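## Task

Scene 1: in the patch panel, find the LC plug in the rightmost of six columns (column 6), the sixth of ten blocks counting down from the top, and the topmost of that block's four holes. It is not latched. Press it straight into its port until it clicks and latches. The task fails if any fibre is kinked, including this plug's own. It can also fail if any other plug is pulled out, unlatched, squeezed or pressed hard, or if the robot presses hard on the panel. It also fails if the robot falls over or ends up tilted.

## Robot and tools

ROBOT. A LinearBot: an omnidirectional wheeled base with a column about 1.7 m tall. A carriage rides the column, and its height is lift_m (0 to 1 m). The carriage holds two identical six-joint arms (left, right), each with a two-finger gripper. The arm bases sit about 0.57 m + lift_m above the floor, and the carriage reaches about 0.15 m lower than that. A hand reaches about 0.78 m from its shoulder but only about 0.38 m below its arm base. The hand is about 0.16 m long and 0.1 m wide (0.14 m open). The fingertips taper to about 5 mm thick, which suits pressing a small plug. Parked arm: joints 1 to 6 = 0, 0.05, 0.05, 1.45, 0, 0. Cameras: carriage_camera faces forward, tilted about 20 degrees down. left_wrist_camera and right_wrist_camera look out past the fingertips.

FRAMES. Base frame: metres, origin on the floor below the base centre, x forward, y left, z up. left_hand and right_hand are reported in it, each as the point between the finger pads, with quat_wxyz. The hand's z axis runs along the fingers and its y axis is the opening direction. Odometry frame: the base frame as it stood at scene start. base_odometry counts only wheel turns, so slipping and drift go unseen. Heading is in rad, left positive. Reported hand positions can be off, usually sitting too high, and more so at long reach.

TOOL move. Every argument except cameras and blocking belongs to the action.
- base: an object with exactly one key, each an offset from where the base now stands. translate_m: -2 to 2 m, forward positive. strafe_m: -2 to 2 m, left positive. rotate_rad: -6.3 to 6.3 rad, counter-clockwise (left) positive.
- joints: one object for both arms, keyed by joint name. Each value is an absolute target, not an offset. lift_m: 0 to 1 m. Per arm, with prefix left_ or right_: joint1_rad -2.617 to 3.054 (yaw about vertical, 0 forward, positive left). joint2_rad 0 to 3.141 (shoulder; 0 is the upper arm back and level, 1.57 upright, 3.14 forward and level). joint3_rad 0 to 3.141 (elbow; 0 folded, 3.14 straight). joint4_rad -1.57 to 1.57 (wrist pitch, positive lifts the fingertips). joint5_rad -1.57 to 1.57 (wrist yaw, positive swings the tips to the RIGHT). joint6_rad -2.094 to 2.094 (roll about the fingers, clockwise positive seen from the forearm). gripper_m 0 to 0.093 m (pad gap). The done tolerances are lift 0.004, j1 0.02, j2 0.105, j3 0.06, j4 0.04, j5 0.025, j6 0.02, gripper 0.004.
- speeds: top speeds for this action only. translate_m and strafe_m 0.02 to 0.5 m/s. rotate_rad 0.05 to 1.57 rad/s. lift_m 0.08 to 0.27 m/s (default 0.25). The others default to their maximum.
- min_time_s: 0.1 to 8 s, the shortest time each arm or gripper motion may take. Use 2 or more for smooth, straighter hand paths. Too small a value can make the arm overshoot.
- cameras: a list taken from carriage_camera, left_wrist_camera, right_wrist_camera, all.
- blocking: true by default, and the call then returns when everything is at rest. With false it returns within about 0.5 s; a later move replaces only the targets it names.
A move with no action just reports state, images and the scene number. No action runs longer than 15 s, and after 14 s it ends as time_out.

wait(seconds 0 to 10, cameras) lets time pass without new commands. stop(cameras) brakes whatever is running. The base coasts a little, and a braked arm can go on pressing. zoom_image(camera, region [x0,y0,x1,y1] in pixels, at most 504 by 504) enlarges part of the newest image. read_manual gives licence text only. finished_scene(scene: 1 or 2) ends the scene for good and then starts the next.

RESULTS. The move line reads done, or else the worst status. base_status and joint_status may say moving, done, off_target (came to rest short and may still be pushing), contact_stop, time_out, not_followed (the arm command was withheld near a self-collision) or limit_stop_at_motor_heat. After a stop you did not order, any later move, wait or finished_scene calls in the same reply are skipped. motor_effort gives percentages, with the peak in brackets. Joint torques are in N m, and joints 1 to 3 wrap at ±28. on_its_own lists things the robot did without a command. MOTOR HOT warns at 75 °C, and OVER-TEMPERATURE FAULT means that arm has gone limp for 30 to 60 s.

APPROACH. Drive near the panel with the arms parked, then set lift_m so the target row is level with a shoulder. Unfold the arm away from the panel, aim the fingertips along the plug's axis, and advance in small steps while checking the wrist camera. Push gently and only until the plug latches, then back off straight.

AVOID. The arms have no contact stop, so a blocked arm keeps pressing, heats up, and springs forward once freed. Do not bump other plugs or fibres, and never close the gripper on them. Do not press the robot on the panel. Keep the arms from hitting or pressing each other. With joint2 under 0.8, turning joint1 outward by 0.5 or more can strike the column. A stretched-out arm heats within minutes, so park it while you plan. A high carriage, stretched arms or pushing can tip the robot. If the base gets stuck, back off about 0.2 m.

Each tool is called after ">>>" by a JSON object that holds its "method" and its "body".

## Session

>>> {"method": "move", "body": {}}

Scene clock: 0.00 s.
Joint torques (N m): no reading
base_odometry: x=+0.000 y=+0.000 heading=+0.000
base_status: not commanded
joint_positions: lift_m=+0.300 left_joint1_rad=+0.006 left_joint2_rad=+0.040 left_joint3_rad=+0.042 left_joint4_rad=+1.457 left_joint5_rad=+0.013 left_joint6_rad=+0.048 left_gripper_m=+0.09396 right_joint1_rad=+0.020 right_joint2_rad=+0.052 right_joint3_rad=+0.036 right_joint4_rad=+1.465 right_joint5_rad=+0.022 right_joint6_rad=-0.028 right_gripper_m=+0.09396
joint_status: not commanded
motor_effort: lift_m=+27 drive_wheels=+4
left_hand: x=+0.2634 y=+0.3146 z=+1.3097 quat_wxyz=(+0.998, +0.008, +0.056, +0.027) (m; base frame)
right_hand: x=+0.2669 y=-0.3199 z=+1.3081 quat_wxyz=(+0.998, +0.010, +0.061, -0.005) (m; base frame)
pictures: carriage_camera, left_wrist_camera, right_wrist_camera
Images, in order (width x height): carriage_camera 896x504, left_wrist_camera 896x504, right_wrist_camera 896x504.

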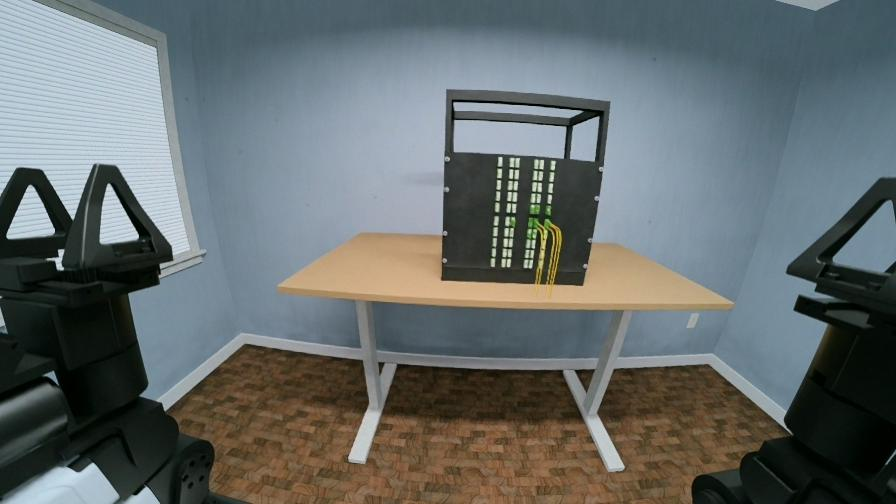

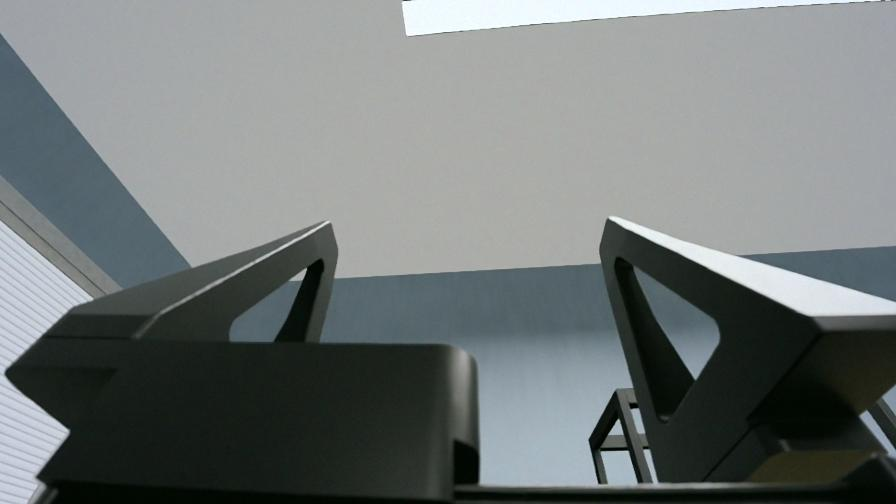

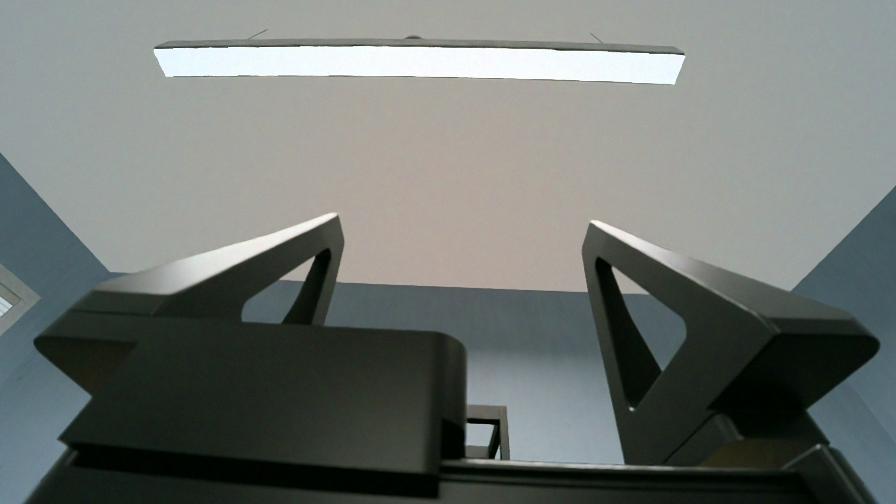

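>>> {"method": "zoom_image", "body": {"camera": "carriage_camera", "region": [430, 80, 620, 300]}}

>>> {"method": "zoom_image", "body": {"camera": "carriage_camera", "region": [480, 150, 580, 300]}}

Scaled by 2.291.

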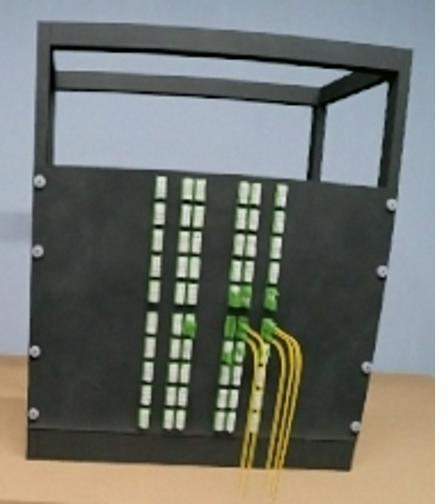

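Scaled by 3.360.

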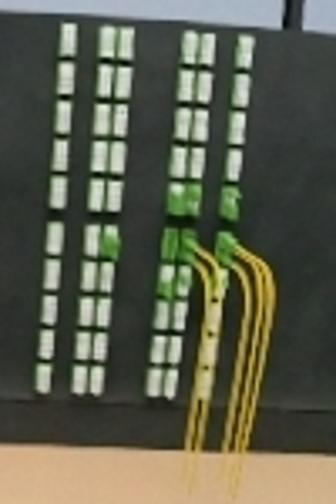

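>>> {"method": "move", "body": {"base": {"translate_m": 0.3}, "cameras": ["carriage_camera"]}}

>>> {"method": "zoom_image", "body": {"camera": "carriage_camera", "region": [420, 100, 720, 320]}}

Scene clock: 3.50 s.
Joint torques (N m): left_arm=[0.21 4.16 6.06 -0.03 -0.13 0.11] | right_arm=[-0.1 2.8 4.81 -0.1 -0.04 0.03]
move: done
base_odometry: x=+0.300 y=+0.000 heading=+0.000
base_status: done
joint_positions: lift_m=+0.300 left_joint1_rad=+0.006 left_joint2_rad=+0.040 left_joint3_rad=+0.042 left_joint4_rad=+1.455 left_joint5_rad=+0.013 left_joint6_rad=+0.048 left_gripper_m=+0.09396 right_joint1_rad=+0.020 right_joint2_rad=+0.052 right_joint3_rad=+0.036 right_joint4_rad=+1.463 right_joint5_rad=+0.022 right_joint6_rad=-0.028 right_gripper_m=+0.09396
joint_status: not commanded
motor_effort: lift_m=+27(27) drive_wheels=+2(20)
left_hand: x=+0.2638 y=+0.3146 z=+1.3096 quat_wxyz=(+0.998, +0.008, +0.057, +0.027) (m; base frame)
right_hand: x=+0.2674 y=-0.3199 z=+1.3081 quat_wxyz=(+0.998, +0.010, +0.062, -0.005) (m; base frame)
pictures: carriage_camera
Images, in order (width x height): carriage_camera 896x504.

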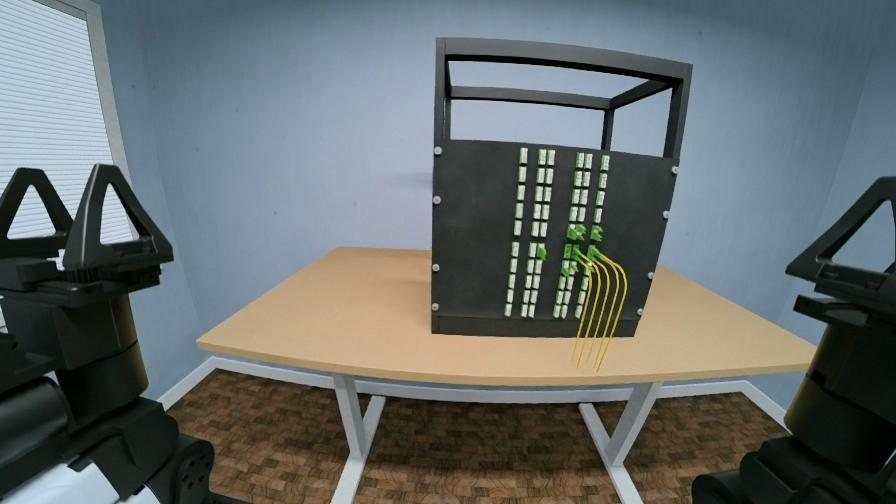

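Scaled by 1.680.

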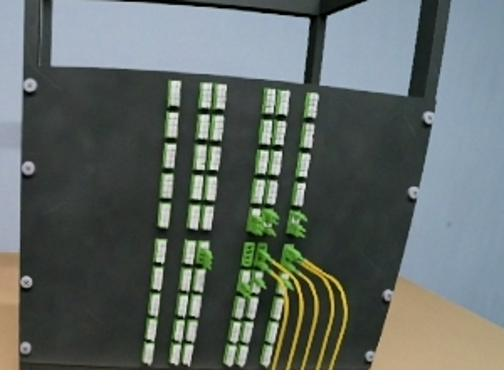

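>>> {"method": "move", "body": {"base": {"translate_m": -0.25}, "joints": {"lift_m": 0.1}}}

>>> {"method": "move", "body": {"joints": {"right_joint1_rad":0, "right_joint2_rad": 1.57, "right_joint3_rad": 1.57, "right_joint4_rad": 0, "right_joint5_rad":0, "right_joint6_rad":0, "right_gripper_m": 0.03}, "min_time_s": 3, "cameras": ["carriage_camera","right_wrist_camera"]}}

Scene clock: 8.53 s.
Joint torques (N m): left_arm=[0.01 4.33 6.12 -0.07 -0.13 0.04] | right_arm=[-0.14 2.8 4.86 -0.14 -0.04 0.03]
move: done
base_odometry: x=+0.050 y=+0.000 heading=+0.000
base_status: done
joint_positions: lift_m=+0.100 left_joint1_rad=+0.006 left_joint2_rad=+0.040 left_joint3_rad=+0.042 left_joint4_rad=+1.457 left_joint5_rad=+0.013 left_joint6_rad=+0.048 left_gripper_m=+0.09396 right_joint1_rad=+0.020 right_joint2_rad=+0.052 right_joint3_rad=+0.036 right_joint4_rad=+1.465 right_joint5_rad=+0.022 right_joint6_rad=-0.028 right_gripper_m=+0.09396
joint_status: all done
motor_effort: lift_m=+24(26) drive_wheels=+0(12)
left_hand: x=+0.2634 y=+0.3146 z=+1.1100 quat_wxyz=(+0.998, +0.008, +0.056, +0.027) (m; base frame)
right_hand: x=+0.2670 y=-0.3199 z=+1.1085 quat_wxyz=(+0.998, +0.010, +0.061, -0.005) (m; base frame)
pictures: none

Scene clock: 11.87 s.
Joint torques (N m): left_arm=[0.25 4.22 6.11 -0.08 -0.12 0.09] | right_arm=[-0.66 -5.94 8.79 2 -0.14 0.14]
move: done
base_odometry: x=+0.050 y=+0.000 heading=+0.000
base_status: not commanded
joint_positions: lift_m=+0.100 left_joint1_rad=+0.006 left_joint2_rad=+0.040 left_joint3_rad=+0.042 left_joint4_rad=+1.457 left_joint5_rad=+0.013 left_joint6_rad=+0.048 left_gripper_m=+0.09396 right_joint1_rad=+0.007 right_joint2_rad=+1.562 right_joint3_rad=+1.540 right_joint4_rad=+0.010 right_joint5_rad=+0.010 right_joint6_rad=-0.010 right_gripper_m=+0.03010
joint_status: all done
motor_effort: lift_m=+24(24) drive_wheels=+4(5)
left_hand: x=+0.2634 y=+0.3146 z=+1.1100 quat_wxyz=(+0.998, +0.008, +0.056, +0.027) (m; base frame)
right_hand: x=+0.7463 y=-0.3150 z=+1.1083 quat_wxyz=(+0.703, -0.002, +0.711, -0.005) (m; base frame)
pictures: carriage_camera, right_wrist_camera
Images, in order (width x height): carriage_camera 896x504, right_wrist_camera 896x504.

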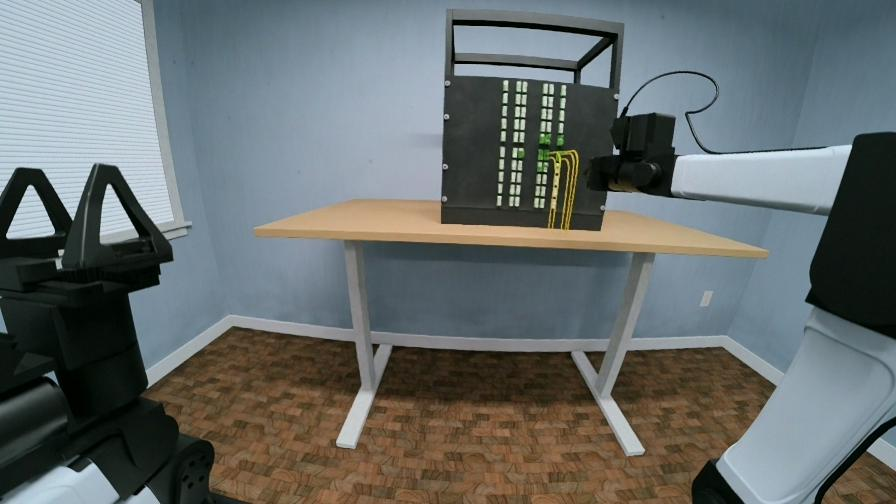

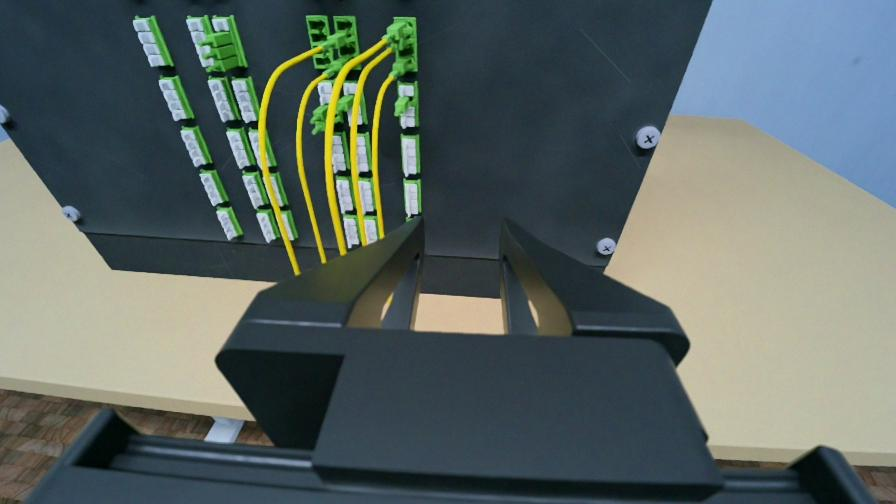

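>>> {"method": "zoom_image", "body": {"camera": "right_wrist_camera", "region": [290, 0, 450, 120]}}

>>> {"method": "zoom_image", "body": {"camera": "carriage_camera", "region": [490, 70, 610, 240]}}

Scaled by 3.150.

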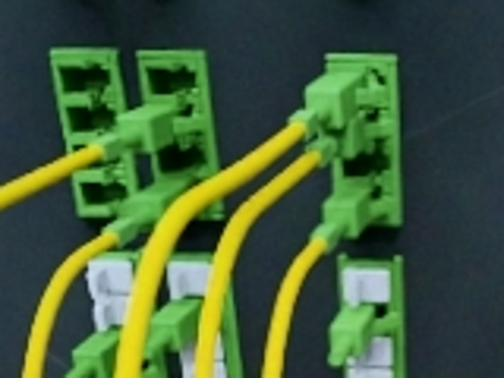

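Scaled by 2.965.

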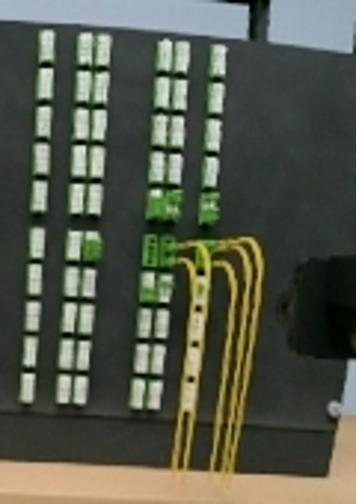

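>>> {"method": "move", "body": {"base": {"strafe_m": 0.03}, "joints": {"lift_m": 0.18}, "cameras": ["carriage_camera","right_wrist_camera"]}}

>>> {"method": "zoom_image", "body": {"camera": "right_wrist_camera", "region": [300, 60, 500, 240]}}

Scene clock: 13.33 s.
Joint torques (N m): left_arm=[0.28 4.29 6.08 -0.06 -0.13 0.1] | right_arm=[-0.42 -6.64 7.71 2.04 -0.09 0.12]
move: done
base_odometry: x=+0.050 y=+0.030 heading=+0.000
base_status: done
joint_positions: lift_m=+0.180 left_joint1_rad=+0.006 left_joint2_rad=+0.040 left_joint3_rad=+0.042 left_joint4_rad=+1.457 left_joint5_rad=+0.013 left_joint6_rad=+0.048 left_gripper_m=+0.09396 right_joint1_rad=+0.004 right_joint2_rad=+1.571 right_joint3_rad=+1.553 right_joint4_rad=+0.006 right_joint5_rad=+0.006 right_joint6_rad=-0.009 right_gripper_m=+0.03010
joint_status: all done
motor_effort: lift_m=+29(37) drive_wheels=-3(9)
left_hand: x=+0.2634 y=+0.3146 z=+1.1895 quat_wxyz=(+0.998, +0.008, +0.056, +0.026) (m; base frame)
right_hand: x=+0.7483 y=-0.3157 z=+1.1889 quat_wxyz=(+0.703, -0.002, +0.711, -0.004) (m; base frame)
pictures: carriage_camera, right_wrist_camera
Images, in order (width x height): carriage_camera 896x504, right_wrist_camera 896x504.

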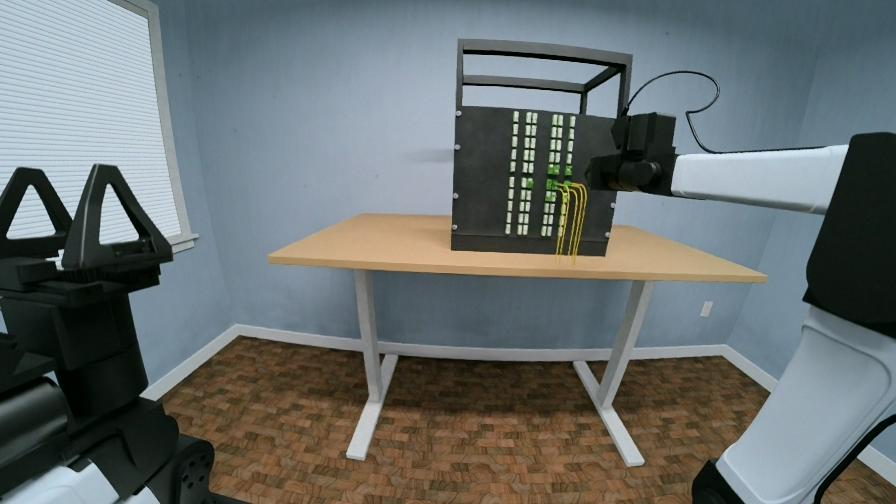

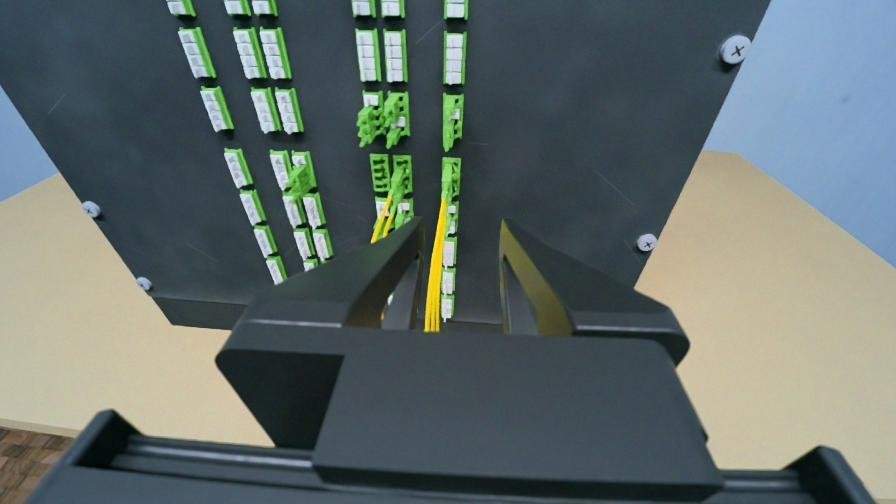

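Scaled by 2.520.

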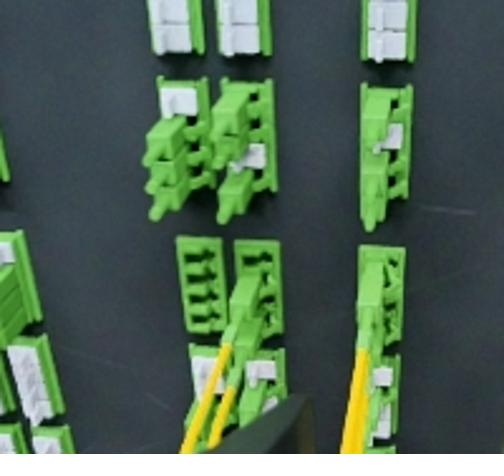

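>>> {"method": "move", "body": {"base": {"rotate_rad": -0.095}}}

>>> {"method": "move", "body": {"base": {"strafe_m": 0.07}, "joints": {"lift_m": 0.22}, "cameras": ["carriage_camera","right_wrist_camera"]}}

>>> {"method": "zoom_image", "body": {"camera": "right_wrist_camera", "region": [350, 150, 550, 330]}}

Scene clock: 16.53 s.
Joint torques (N m): left_arm=[0.35 4.26 6.11 -0.06 -0.16 0.16] | right_arm=[0.05 -6.68 7.77 2.05 -0.09 0.12]
move: done
base_odometry: x=+0.050 y=+0.030 heading=-0.094
base_status: done
joint_positions: lift_m=+0.180 left_joint1_rad=+0.006 left_joint2_rad=+0.040 left_joint3_rad=+0.042 left_joint4_rad=+1.457 left_joint5_rad=+0.013 left_joint6_rad=+0.048 left_gripper_m=+0.09396 right_joint1_rad=-0.001 right_joint2_rad=+1.571 right_joint3_rad=+1.553 right_joint4_rad=+0.003 right_joint5_rad=+0.004 right_joint6_rad=-0.009 right_gripper_m=+0.03010
joint_status: not commanded
motor_effort: lift_m=+29(29) drive_wheels=-9(12)
left_hand: x=+0.2635 y=+0.3146 z=+1.1895 quat_wxyz=(+0.998, +0.008, +0.056, +0.026) (m; base frame)
right_hand: x=+0.7483 y=-0.3177 z=+1.1883 quat_wxyz=(+0.702, -0.001, +0.712, -0.005) (m; base frame)
pictures: none

Scene clock: 17.90 s.
Joint torques (N m): left_arm=[0.28 4.11 6.04 -0.07 -0.17 0.06] | right_arm=[-0.31 -6.72 7.65 2.03 -0.09 0.12]
move: done
base_odometry: x=+0.056 y=+0.100 heading=-0.095
base_status: done
joint_positions: lift_m=+0.220 left_joint1_rad=+0.006 left_joint2_rad=+0.040 left_joint3_rad=+0.042 left_joint4_rad=+1.457 left_joint5_rad=+0.013 left_joint6_rad=+0.048 left_gripper_m=+0.09396 right_joint1_rad=+0.002 right_joint2_rad=+1.571 right_joint3_rad=+1.556 right_joint4_rad=+0.005 right_joint5_rad=+0.003 right_joint6_rad=-0.009 right_gripper_m=+0.03010
joint_status: all done
motor_effort: lift_m=+28(36) drive_wheels=-7(26)
left_hand: x=+0.2635 y=+0.3146 z=+1.2295 quat_wxyz=(+0.998, +0.008, +0.056, +0.026) (m; base frame)
right_hand: x=+0.7484 y=-0.3163 z=+1.2298 quat_wxyz=(+0.704, -0.003, +0.711, -0.004) (m; base frame)
pictures: carriage_camera, right_wrist_camera
Images, in order (width x height): carriage_camera 896x504, right_wrist_camera 896x504.

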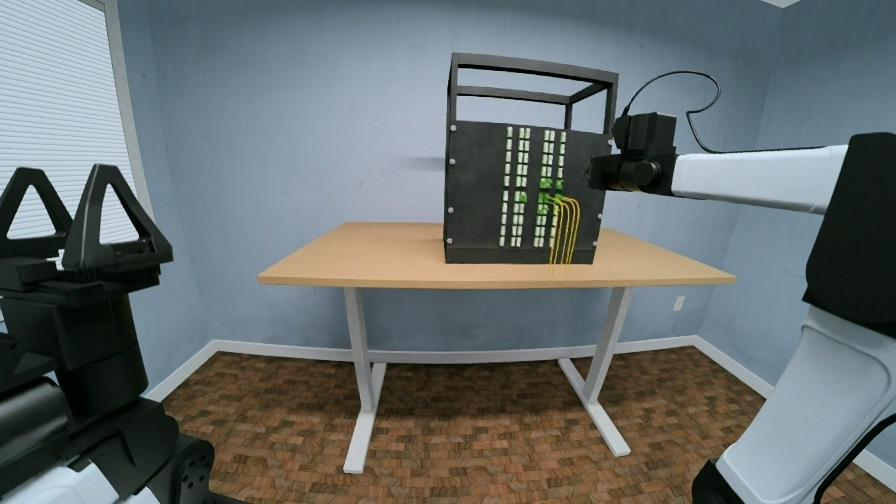

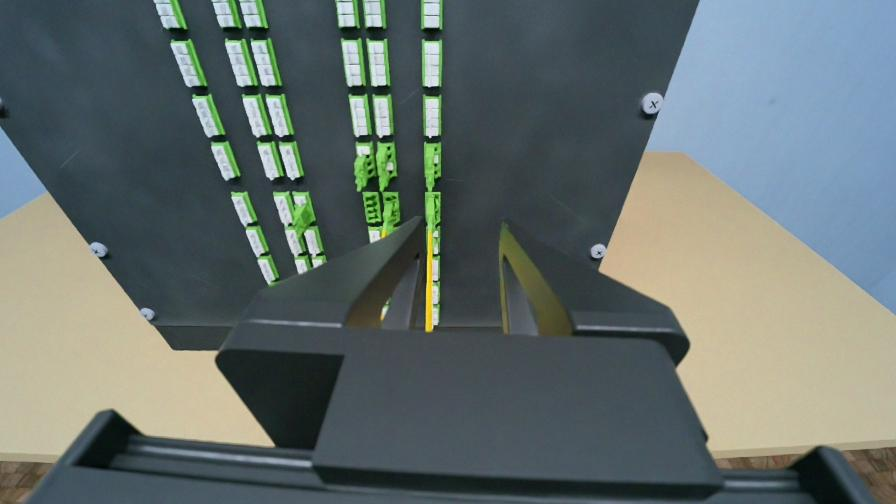

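Scaled by 2.520.

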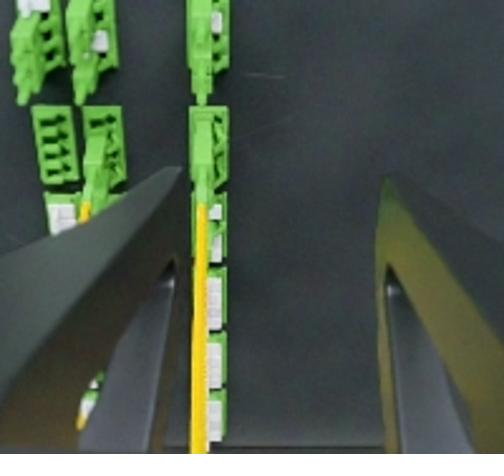

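>>> {"method": "move", "body": {"base": {"strafe_m": 0.02}}}

>>> {"method": "move", "body": {"base": {"translate_m": 0.09}, "speeds": {"translate_m": 0.1}, "cameras": ["carriage_camera","right_wrist_camera"]}}

>>> {"method": "zoom_image", "body": {"camera": "right_wrist_camera", "region": [360, 170, 560, 350]}}

Scene clock: 20.03 s.
Joint torques (N m): left_arm=[-0.14 4.19 6.12 -0.05 -0.13 0.08] | right_arm=[-0.2 -6.76 7.56 2.06 -0.08 0.13]
move: done
base_odometry: x=+0.058 y=+0.120 heading=-0.096
base_status: done
joint_positions: lift_m=+0.220 left_joint1_rad=+0.006 left_joint2_rad=+0.040 left_joint3_rad=+0.042 left_joint4_rad=+1.456 left_joint5_rad=+0.013 left_joint6_rad=+0.048 left_gripper_m=+0.09396 right_joint1_rad=+0.002 right_joint2_rad=+1.571 right_joint3_rad=+1.556 right_joint4_rad=+0.004 right_joint5_rad=+0.002 right_joint6_rad=-0.009 right_gripper_m=+0.03010
joint_status: not commanded
motor_effort: lift_m=+28(28) drive_wheels=-5(22)
left_hand: x=+0.2635 y=+0.3146 z=+1.2295 quat_wxyz=(+0.998, +0.007, +0.056, +0.026) (m; base frame)
right_hand: x=+0.7484 y=-0.3162 z=+1.2296 quat_wxyz=(+0.703, -0.003, +0.711, -0.003) (m; base frame)
pictures: none

Scene clock: 21.63 s.
Joint torques (N m): left_arm=[0.03 4.21 5.96 0.03 -0.17 0.1] | right_arm=[-0.25 -6.78 7.53 2.06 -0.06 0.14]
move: done
base_odometry: x=+0.148 y=+0.111 heading=-0.096
base_status: done
joint_positions: lift_m=+0.220 left_joint1_rad=+0.006 left_joint2_rad=+0.040 left_joint3_rad=+0.042 left_joint4_rad=+1.456 left_joint5_rad=+0.013 left_joint6_rad=+0.048 left_gripper_m=+0.09396 right_joint1_rad=+0.002 right_joint2_rad=+1.571 right_joint3_rad=+1.556 right_joint4_rad=+0.002 right_joint5_rad=+0.002 right_joint6_rad=-0.009 right_gripper_m=+0.03010
joint_status: not commanded
motor_effort: lift_m=+28(28) drive_wheels=-3(13)
left_hand: x=+0.2636 y=+0.3146 z=+1.2295 quat_wxyz=(+0.998, +0.007, +0.057, +0.026) (m; base frame)
right_hand: x=+0.7484 y=-0.3162 z=+1.2290 quat_wxyz=(+0.702, -0.003, +0.712, -0.003) (m; base frame)
pictures: carriage_camera, right_wrist_camera
Images, in order (width x height): carriage_camera 896x504, right_wrist_camera 896x504.

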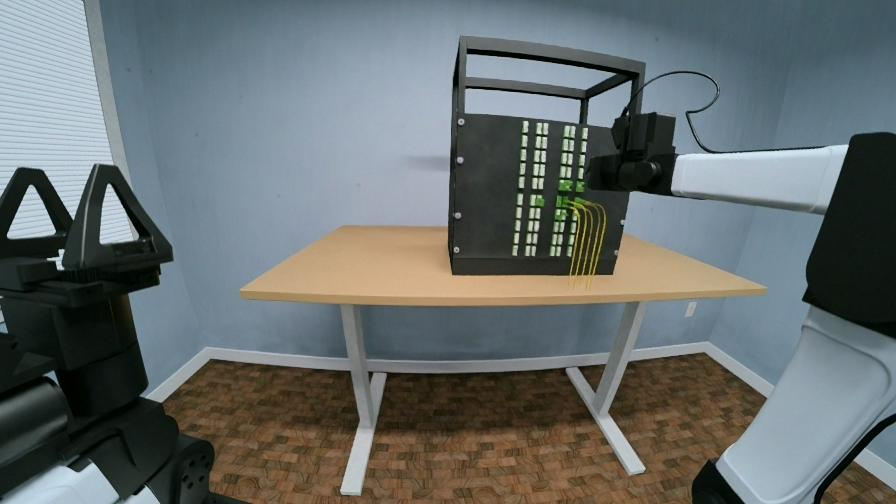

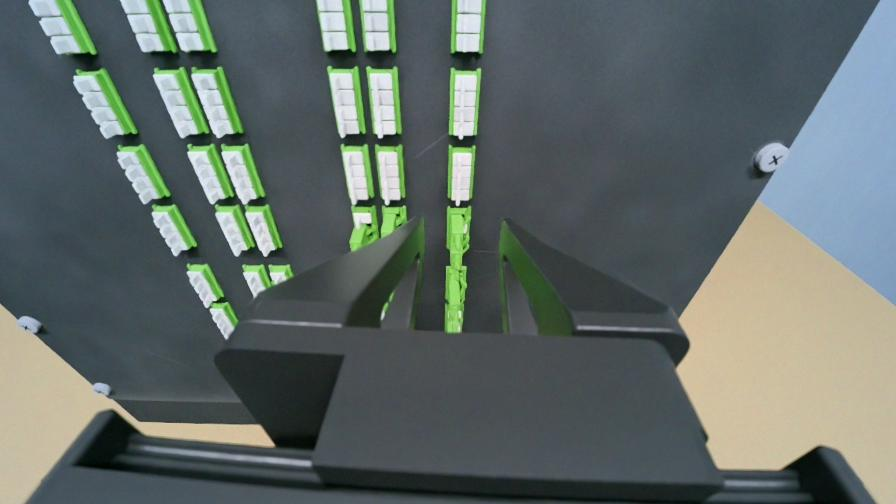

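Scaled by 2.520.

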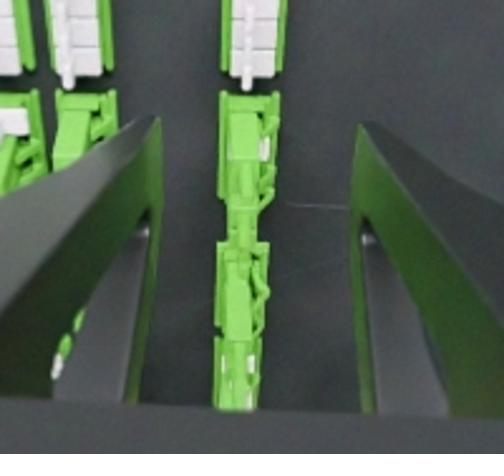

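>>> {"method": "move", "body": {"joints": {"lift_m": 0.175}, "cameras": ["right_wrist_camera"]}}

>>> {"method": "zoom_image", "body": {"camera": "right_wrist_camera", "region": [380, 100, 540, 300]}}

Scene clock: 22.63 s.
Joint torques (N m): left_arm=[0.36 4.33 6.06 -0.05 -0.17 0.07] | right_arm=[-0.32 -6.8 7.42 2.13 -0.04 0.13]
move: done
base_odometry: x=+0.148 y=+0.111 heading=-0.096
base_status: not commanded
joint_positions: lift_m=+0.175 left_joint1_rad=+0.006 left_joint2_rad=+0.040 left_joint3_rad=+0.042 left_joint4_rad=+1.456 left_joint5_rad=+0.013 left_joint6_rad=+0.048 left_gripper_m=+0.09396 right_joint1_rad=+0.002 right_joint2_rad=+1.572 right_joint3_rad=+1.556 right_joint4_rad=-0.004 right_joint5_rad=+0.002 right_joint6_rad=-0.009 right_gripper_m=+0.03010
joint_status: all done
motor_effort: lift_m=+24(25) drive_wheels=-3(5)
left_hand: x=+0.2636 y=+0.3146 z=+1.1850 quat_wxyz=(+0.998, +0.007, +0.057, +0.026) (m; base frame)
right_hand: x=+0.7486 y=-0.3162 z=+1.1827 quat_wxyz=(+0.700, -0.003, +0.714, -0.003) (m; base frame)
pictures: right_wrist_camera
Images, in order (width x height): right_wrist_camera 896x504.

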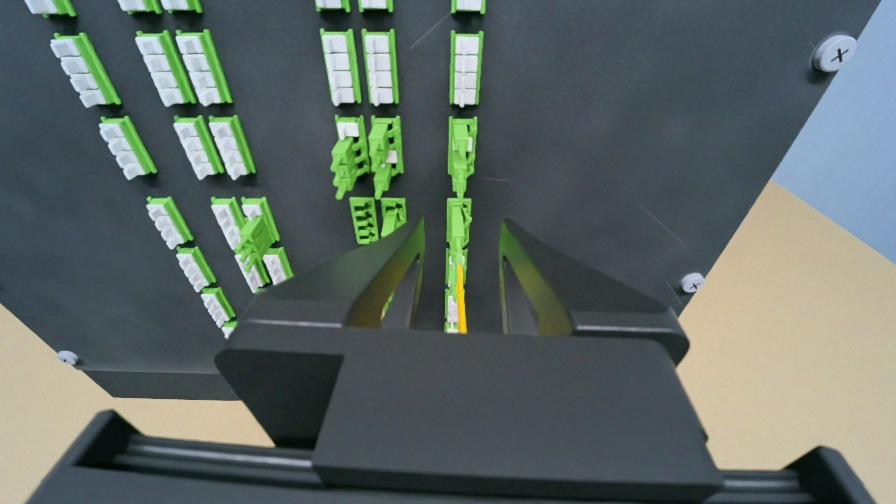

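Scaled by 2.520.

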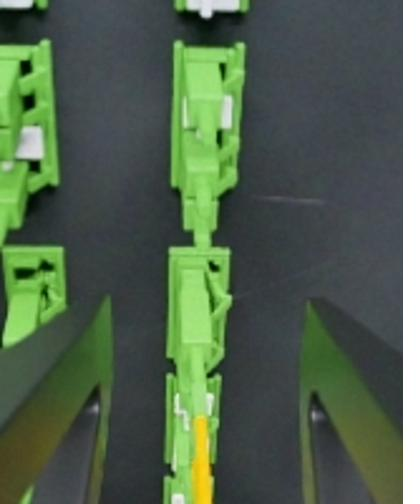

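>>> {"method": "move", "body": {"cameras": ["carriage_camera"]}}

>>> {"method": "zoom_image", "body": {"camera": "carriage_camera", "region": [540, 130, 640, 230]}}

Scene clock: 23.03 s.
Joint torques (N m): left_arm=[0.25 4.25 5.94 -0.07 -0.14 0.09] | right_arm=[-0.23 -6.82 7.58 2.13 -0.04 0.14]
base_odometry: x=+0.148 y=+0.111 heading=-0.096
base_status: not commanded
joint_positions: lift_m=+0.175 left_joint1_rad=+0.006 left_joint2_rad=+0.040 left_joint3_rad=+0.042 left_joint4_rad=+1.456 left_joint5_rad=+0.013 left_joint6_rad=+0.048 left_gripper_m=+0.09396 right_joint1_rad=+0.002 right_joint2_rad=+1.572 right_joint3_rad=+1.556 right_joint4_rad=-0.004 right_joint5_rad=+0.002 right_joint6_rad=-0.009 right_gripper_m=+0.03010
joint_status: all done
motor_effort: lift_m=+24(25) drive_wheels=-1(5)
left_hand: x=+0.2636 y=+0.3146 z=+1.1850 quat_wxyz=(+0.998, +0.007, +0.057, +0.026) (m; base frame)
right_hand: x=+0.7486 y=-0.3162 z=+1.1827 quat_wxyz=(+0.700, -0.003, +0.714, -0.003) (m; base frame)
pictures: carriage_camera
Images, in order (width x height): carriage_camera 896x504.

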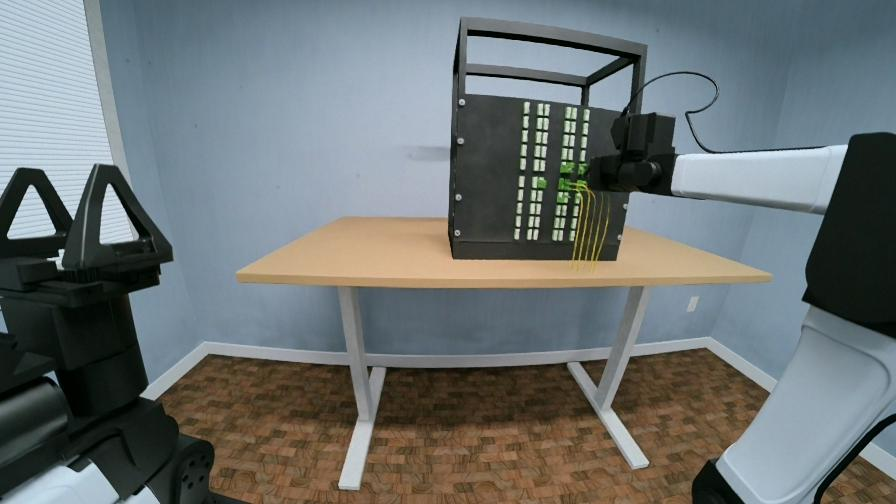

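Scaled by 5.040.

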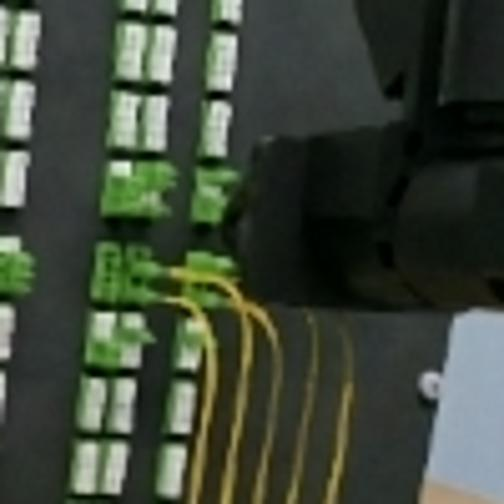

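>>> {"method": "move", "body": {"joints": {"left_joint1_rad":-0.78, "left_joint2_rad": 1.762, "left_joint3_rad": 1.805, "left_joint4_rad": -0.043, "left_joint5_rad":0, "left_joint6_rad":0}, "min_time_s": 3, "cameras": ["left_wrist_camera"]}}

Scene clock: 27.30 s.
Joint torques (N m): left_arm=[-0.4 -8.4 10.77 2.2 -0.27 0.01] | right_arm=[-0.24 -6.76 7.53 2.14 -0.05 0.14]
move: done
base_odometry: x=+0.148 y=+0.111 heading=-0.096
base_status: not commanded
joint_positions: lift_m=+0.175 left_joint1_rad=-0.776 left_joint2_rad=+1.750 left_joint3_rad=+1.766 left_joint4_rad=-0.042 left_joint5_rad=+0.011 left_joint6_rad=+0.010 left_gripper_m=+0.09396 right_joint1_rad=+0.002 right_joint2_rad=+1.572 right_joint3_rad=+1.556 right_joint4_rad=-0.004 right_joint5_rad=+0.002 right_joint6_rad=-0.009 right_gripper_m=+0.03010
joint_status: all done
motor_effort: lift_m=+24(24) drive_wheels=-3(5)
left_hand: x=+0.6319 y=-0.0762 z=+1.1849 quat_wxyz=(+0.646, +0.278, +0.660, -0.265) (m; base frame)
right_hand: x=+0.7486 y=-0.3162 z=+1.1829 quat_wxyz=(+0.700, -0.003, +0.714, -0.003) (m; base frame)
pictures: left_wrist_camera
Images, in order (width x height): left_wrist_camera 896x504.

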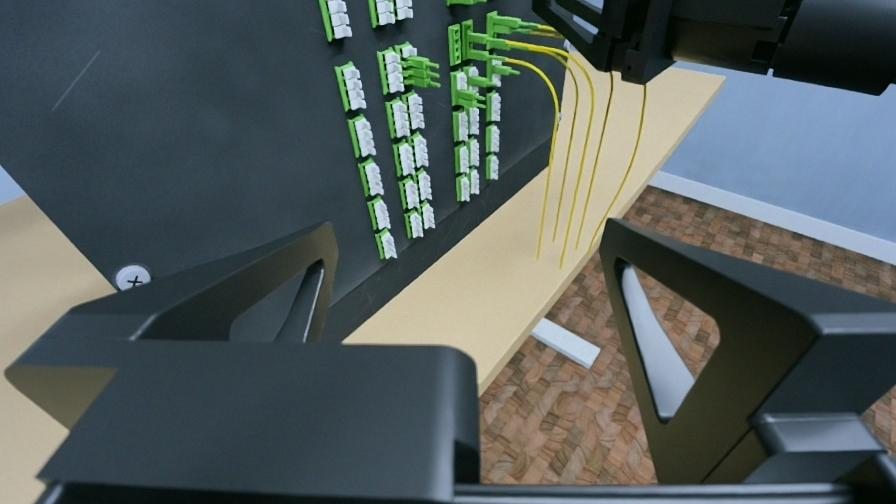

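>>> {"method": "move", "body": {"joints": {"left_joint4_rad": 0.4, "left_joint5_rad":0.1}, "min_time_s": 1, "cameras": ["left_wrist_camera"]}}

>>> {"method": "zoom_image", "body": {"camera": "left_wrist_camera", "region": [400, 100, 600, 280]}}

Scene clock: 28.97 s.
Joint torques (N m): left_arm=[-0.34 -7.99 10.47 2.07 -0.02 0.05] | right_arm=[-0.23 -6.82 7.58 2.14 -0.08 0.14]
move: done
base_odometry: x=+0.148 y=+0.111 heading=-0.096
base_status: not commanded
joint_positions: lift_m=+0.175 left_joint1_rad=-0.776 left_joint2_rad=+1.750 left_joint3_rad=+1.766 left_joint4_rad=+0.382 left_joint5_rad=+0.088 left_joint6_rad=+0.009 left_gripper_m=+0.09396 right_joint1_rad=+0.002 right_joint2_rad=+1.572 right_joint3_rad=+1.556 right_joint4_rad=-0.004 right_joint5_rad=+0.002 right_joint6_rad=-0.009 right_gripper_m=+0.03010
joint_status: all done
motor_effort: lift_m=+24(24) drive_wheels=-2(5)
left_hand: x=+0.6083 y=-0.0718 z=+1.2872 quat_wxyz=(+0.762, +0.246, +0.497, -0.334) (m; base frame)
right_hand: x=+0.7486 y=-0.3162 z=+1.1829 quat_wxyz=(+0.700, -0.003, +0.714, -0.003) (m; base frame)
pictures: left_wrist_camera
Images, in order (width x height): left_wrist_camera 896x504.

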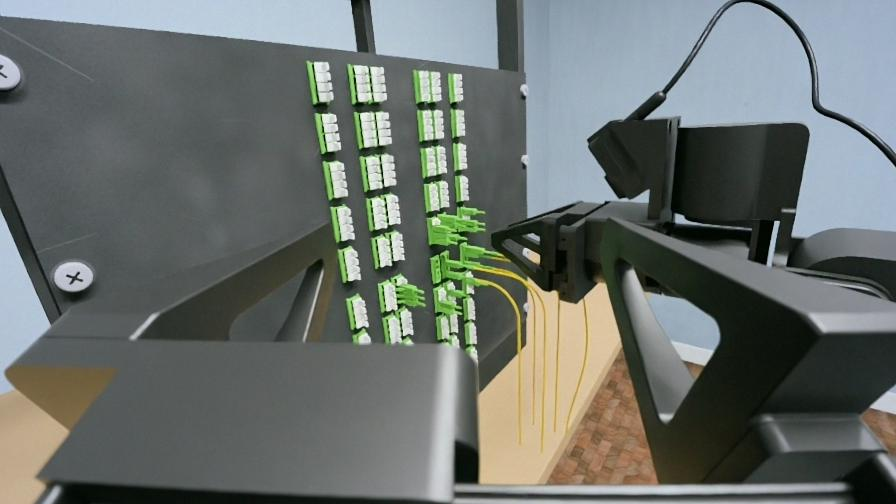

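Scaled by 2.520.

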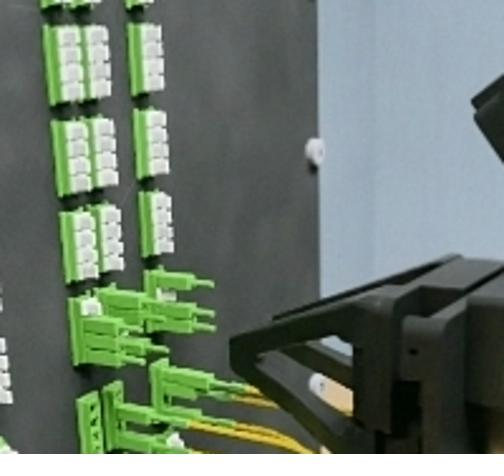

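>>> {"method": "move", "body": {"joints": {"left_joint1_rad":-0.77,"left_joint2_rad":2.17, "left_joint3_rad":2.07, "left_joint4_rad": 0.5, "left_joint5_rad":0.15, "left_gripper_m":0.02}, "min_time_s": 2, "cameras": ["left_wrist_camera"]}}

>>> {"method": "zoom_image", "body": {"camera": "left_wrist_camera", "region": [400, 60, 600, 240]}}

Scene clock: 33.20 s.
Joint torques (N m): left_arm=[0.62 -11.88 10.56 2.09 -0.07 -0.02] | right_arm=[-0.18 -6.89 7.54 2.13 -0.05 0.11]
move: done
base_odometry: x=+0.148 y=+0.111 heading=-0.096
base_status: not commanded
joint_positions: lift_m=+0.175 left_joint1_rad=-0.776 left_joint2_rad=+2.155 left_joint3_rad=+2.031 left_joint4_rad=+0.482 left_joint5_rad=+0.138 left_joint6_rad=+0.009 left_gripper_m=+0.02007 right_joint1_rad=+0.002 right_joint2_rad=+1.572 right_joint3_rad=+1.556 right_joint4_rad=-0.004 right_joint5_rad=+0.002 right_joint6_rad=-0.009 right_gripper_m=+0.03010
joint_status: all done
motor_effort: lift_m=+24(24) drive_wheels=-4(6)
left_hand: x=+0.6792 y=-0.1535 z=+1.2038 quat_wxyz=(+0.746, +0.270, +0.503, -0.343) (m; base frame)
right_hand: x=+0.7486 y=-0.3162 z=+1.1829 quat_wxyz=(+0.700, -0.003, +0.714, -0.003) (m; base frame)
pictures: left_wrist_camera
Images, in order (width x height): left_wrist_camera 896x504.

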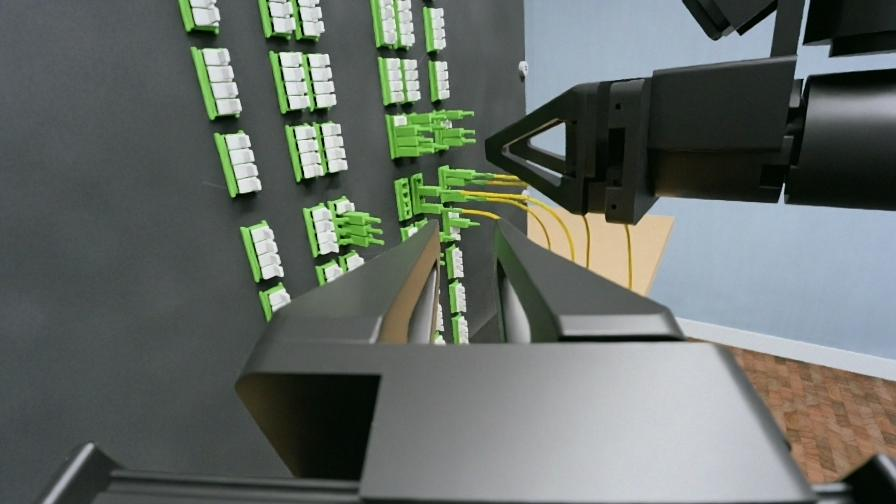

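Scaled by 2.520.

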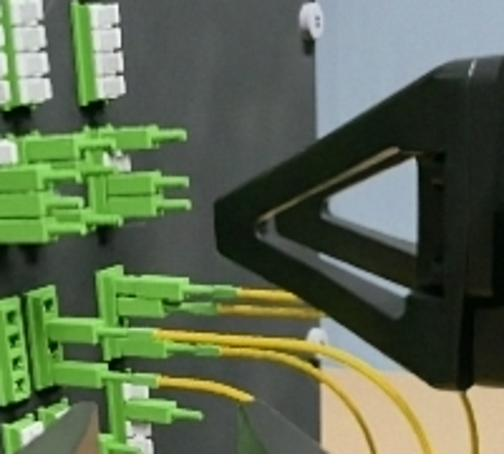

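>>> {"method": "zoom_image", "body": {"camera": "left_wrist_camera", "region": [430, 130, 540, 240]}}

>>> {"method": "move", "body": {"joints": {"lift_m":0.165}, "cameras": ["left_wrist_camera", "right_wrist_camera"]}}

>>> {"method": "zoom_image", "body": {"camera": "left_wrist_camera", "region": [430, 110, 540, 220]}}

>>> {"method": "zoom_image", "body": {"camera": "right_wrist_camera", "region": [400, 130, 520, 250]}}

Scaled by 4.582.

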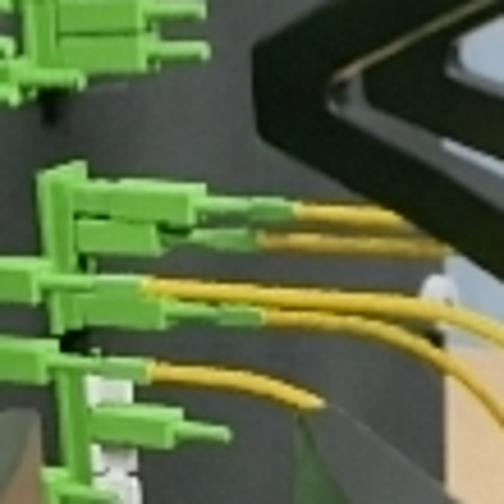

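Scene clock: 34.07 s.
Joint torques (N m): left_arm=[0.65 -12.59 10.15 1.98 -0.09 0] | right_arm=[-0.2 -7.04 7.56 2.1 -0.08 0.12]
move: done
base_odometry: x=+0.148 y=+0.111 heading=-0.096
base_status: not commanded
joint_positions: lift_m=+0.165 left_joint1_rad=-0.776 left_joint2_rad=+2.162 left_joint3_rad=+2.039 left_joint4_rad=+0.490 left_joint5_rad=+0.140 left_joint6_rad=+0.009 left_gripper_m=+0.02007 right_joint1_rad=+0.002 right_joint2_rad=+1.574 right_joint3_rad=+1.556 right_joint4_rad=-0.001 right_joint5_rad=+0.002 right_joint6_rad=-0.009 right_gripper_m=+0.03010
joint_status: all done
motor_effort: lift_m=+24(25) drive_wheels=-6(9)
left_hand: x=+0.6796 y=-0.1542 z=+1.1945 quat_wxyz=(+0.748, +0.269, +0.500, -0.344) (m; base frame)
right_hand: x=+0.7493 y=-0.3162 z=+1.1725 quat_wxyz=(+0.700, -0.003, +0.714, -0.003) (m; base frame)
pictures: left_wrist_camera, right_wrist_camera
Images, in order (width x height): left_wrist_camera 896x504, right_wrist_camera 896x504.

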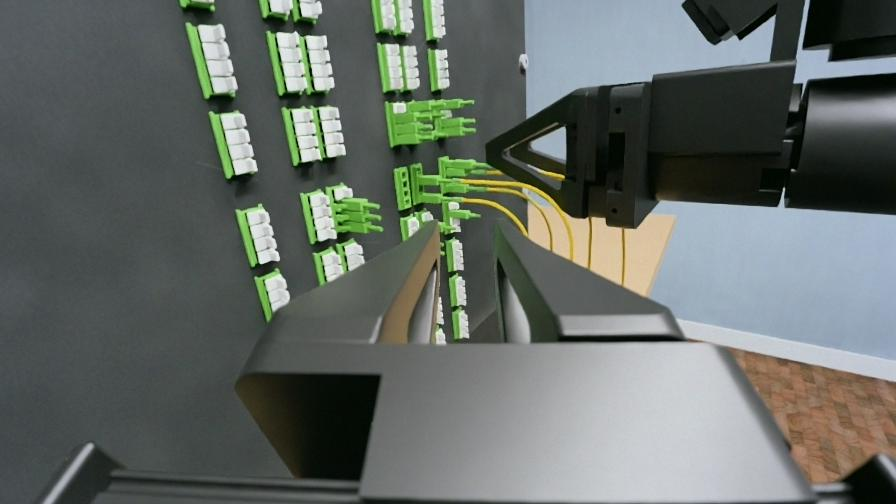

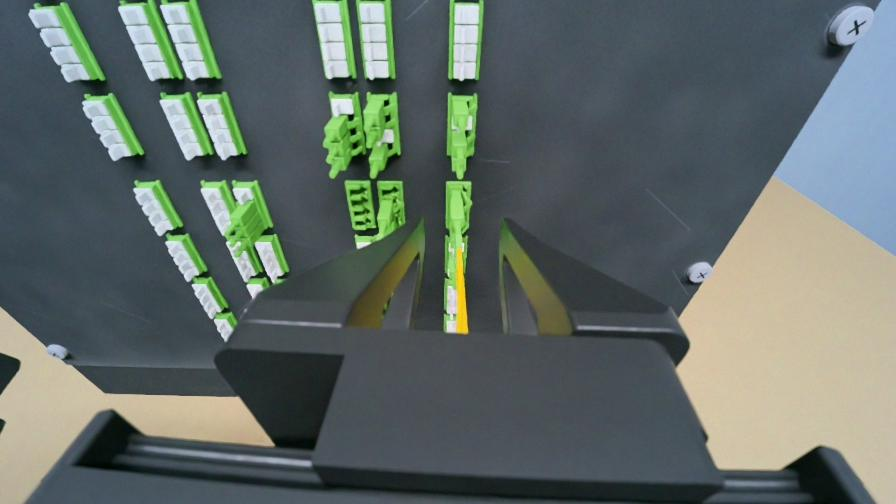

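Scaled by 4.582.

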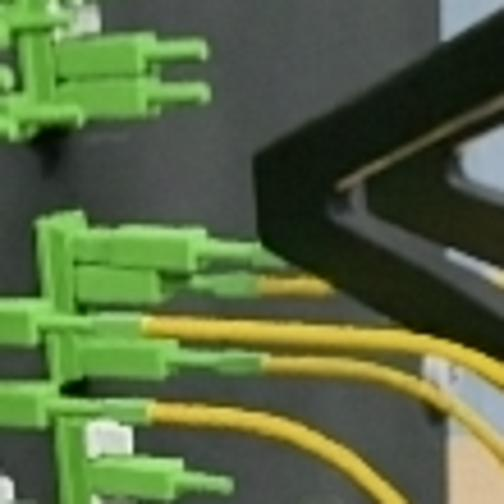

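Scaled by 4.200.

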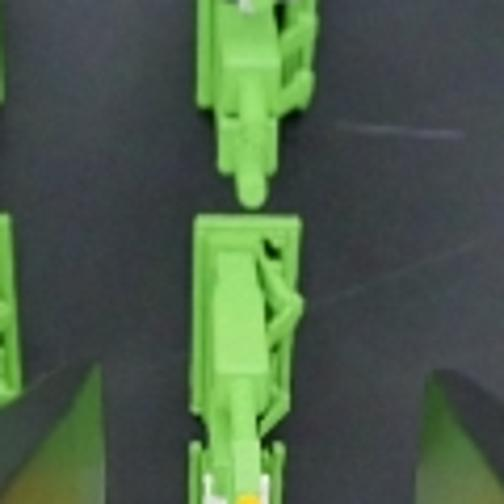

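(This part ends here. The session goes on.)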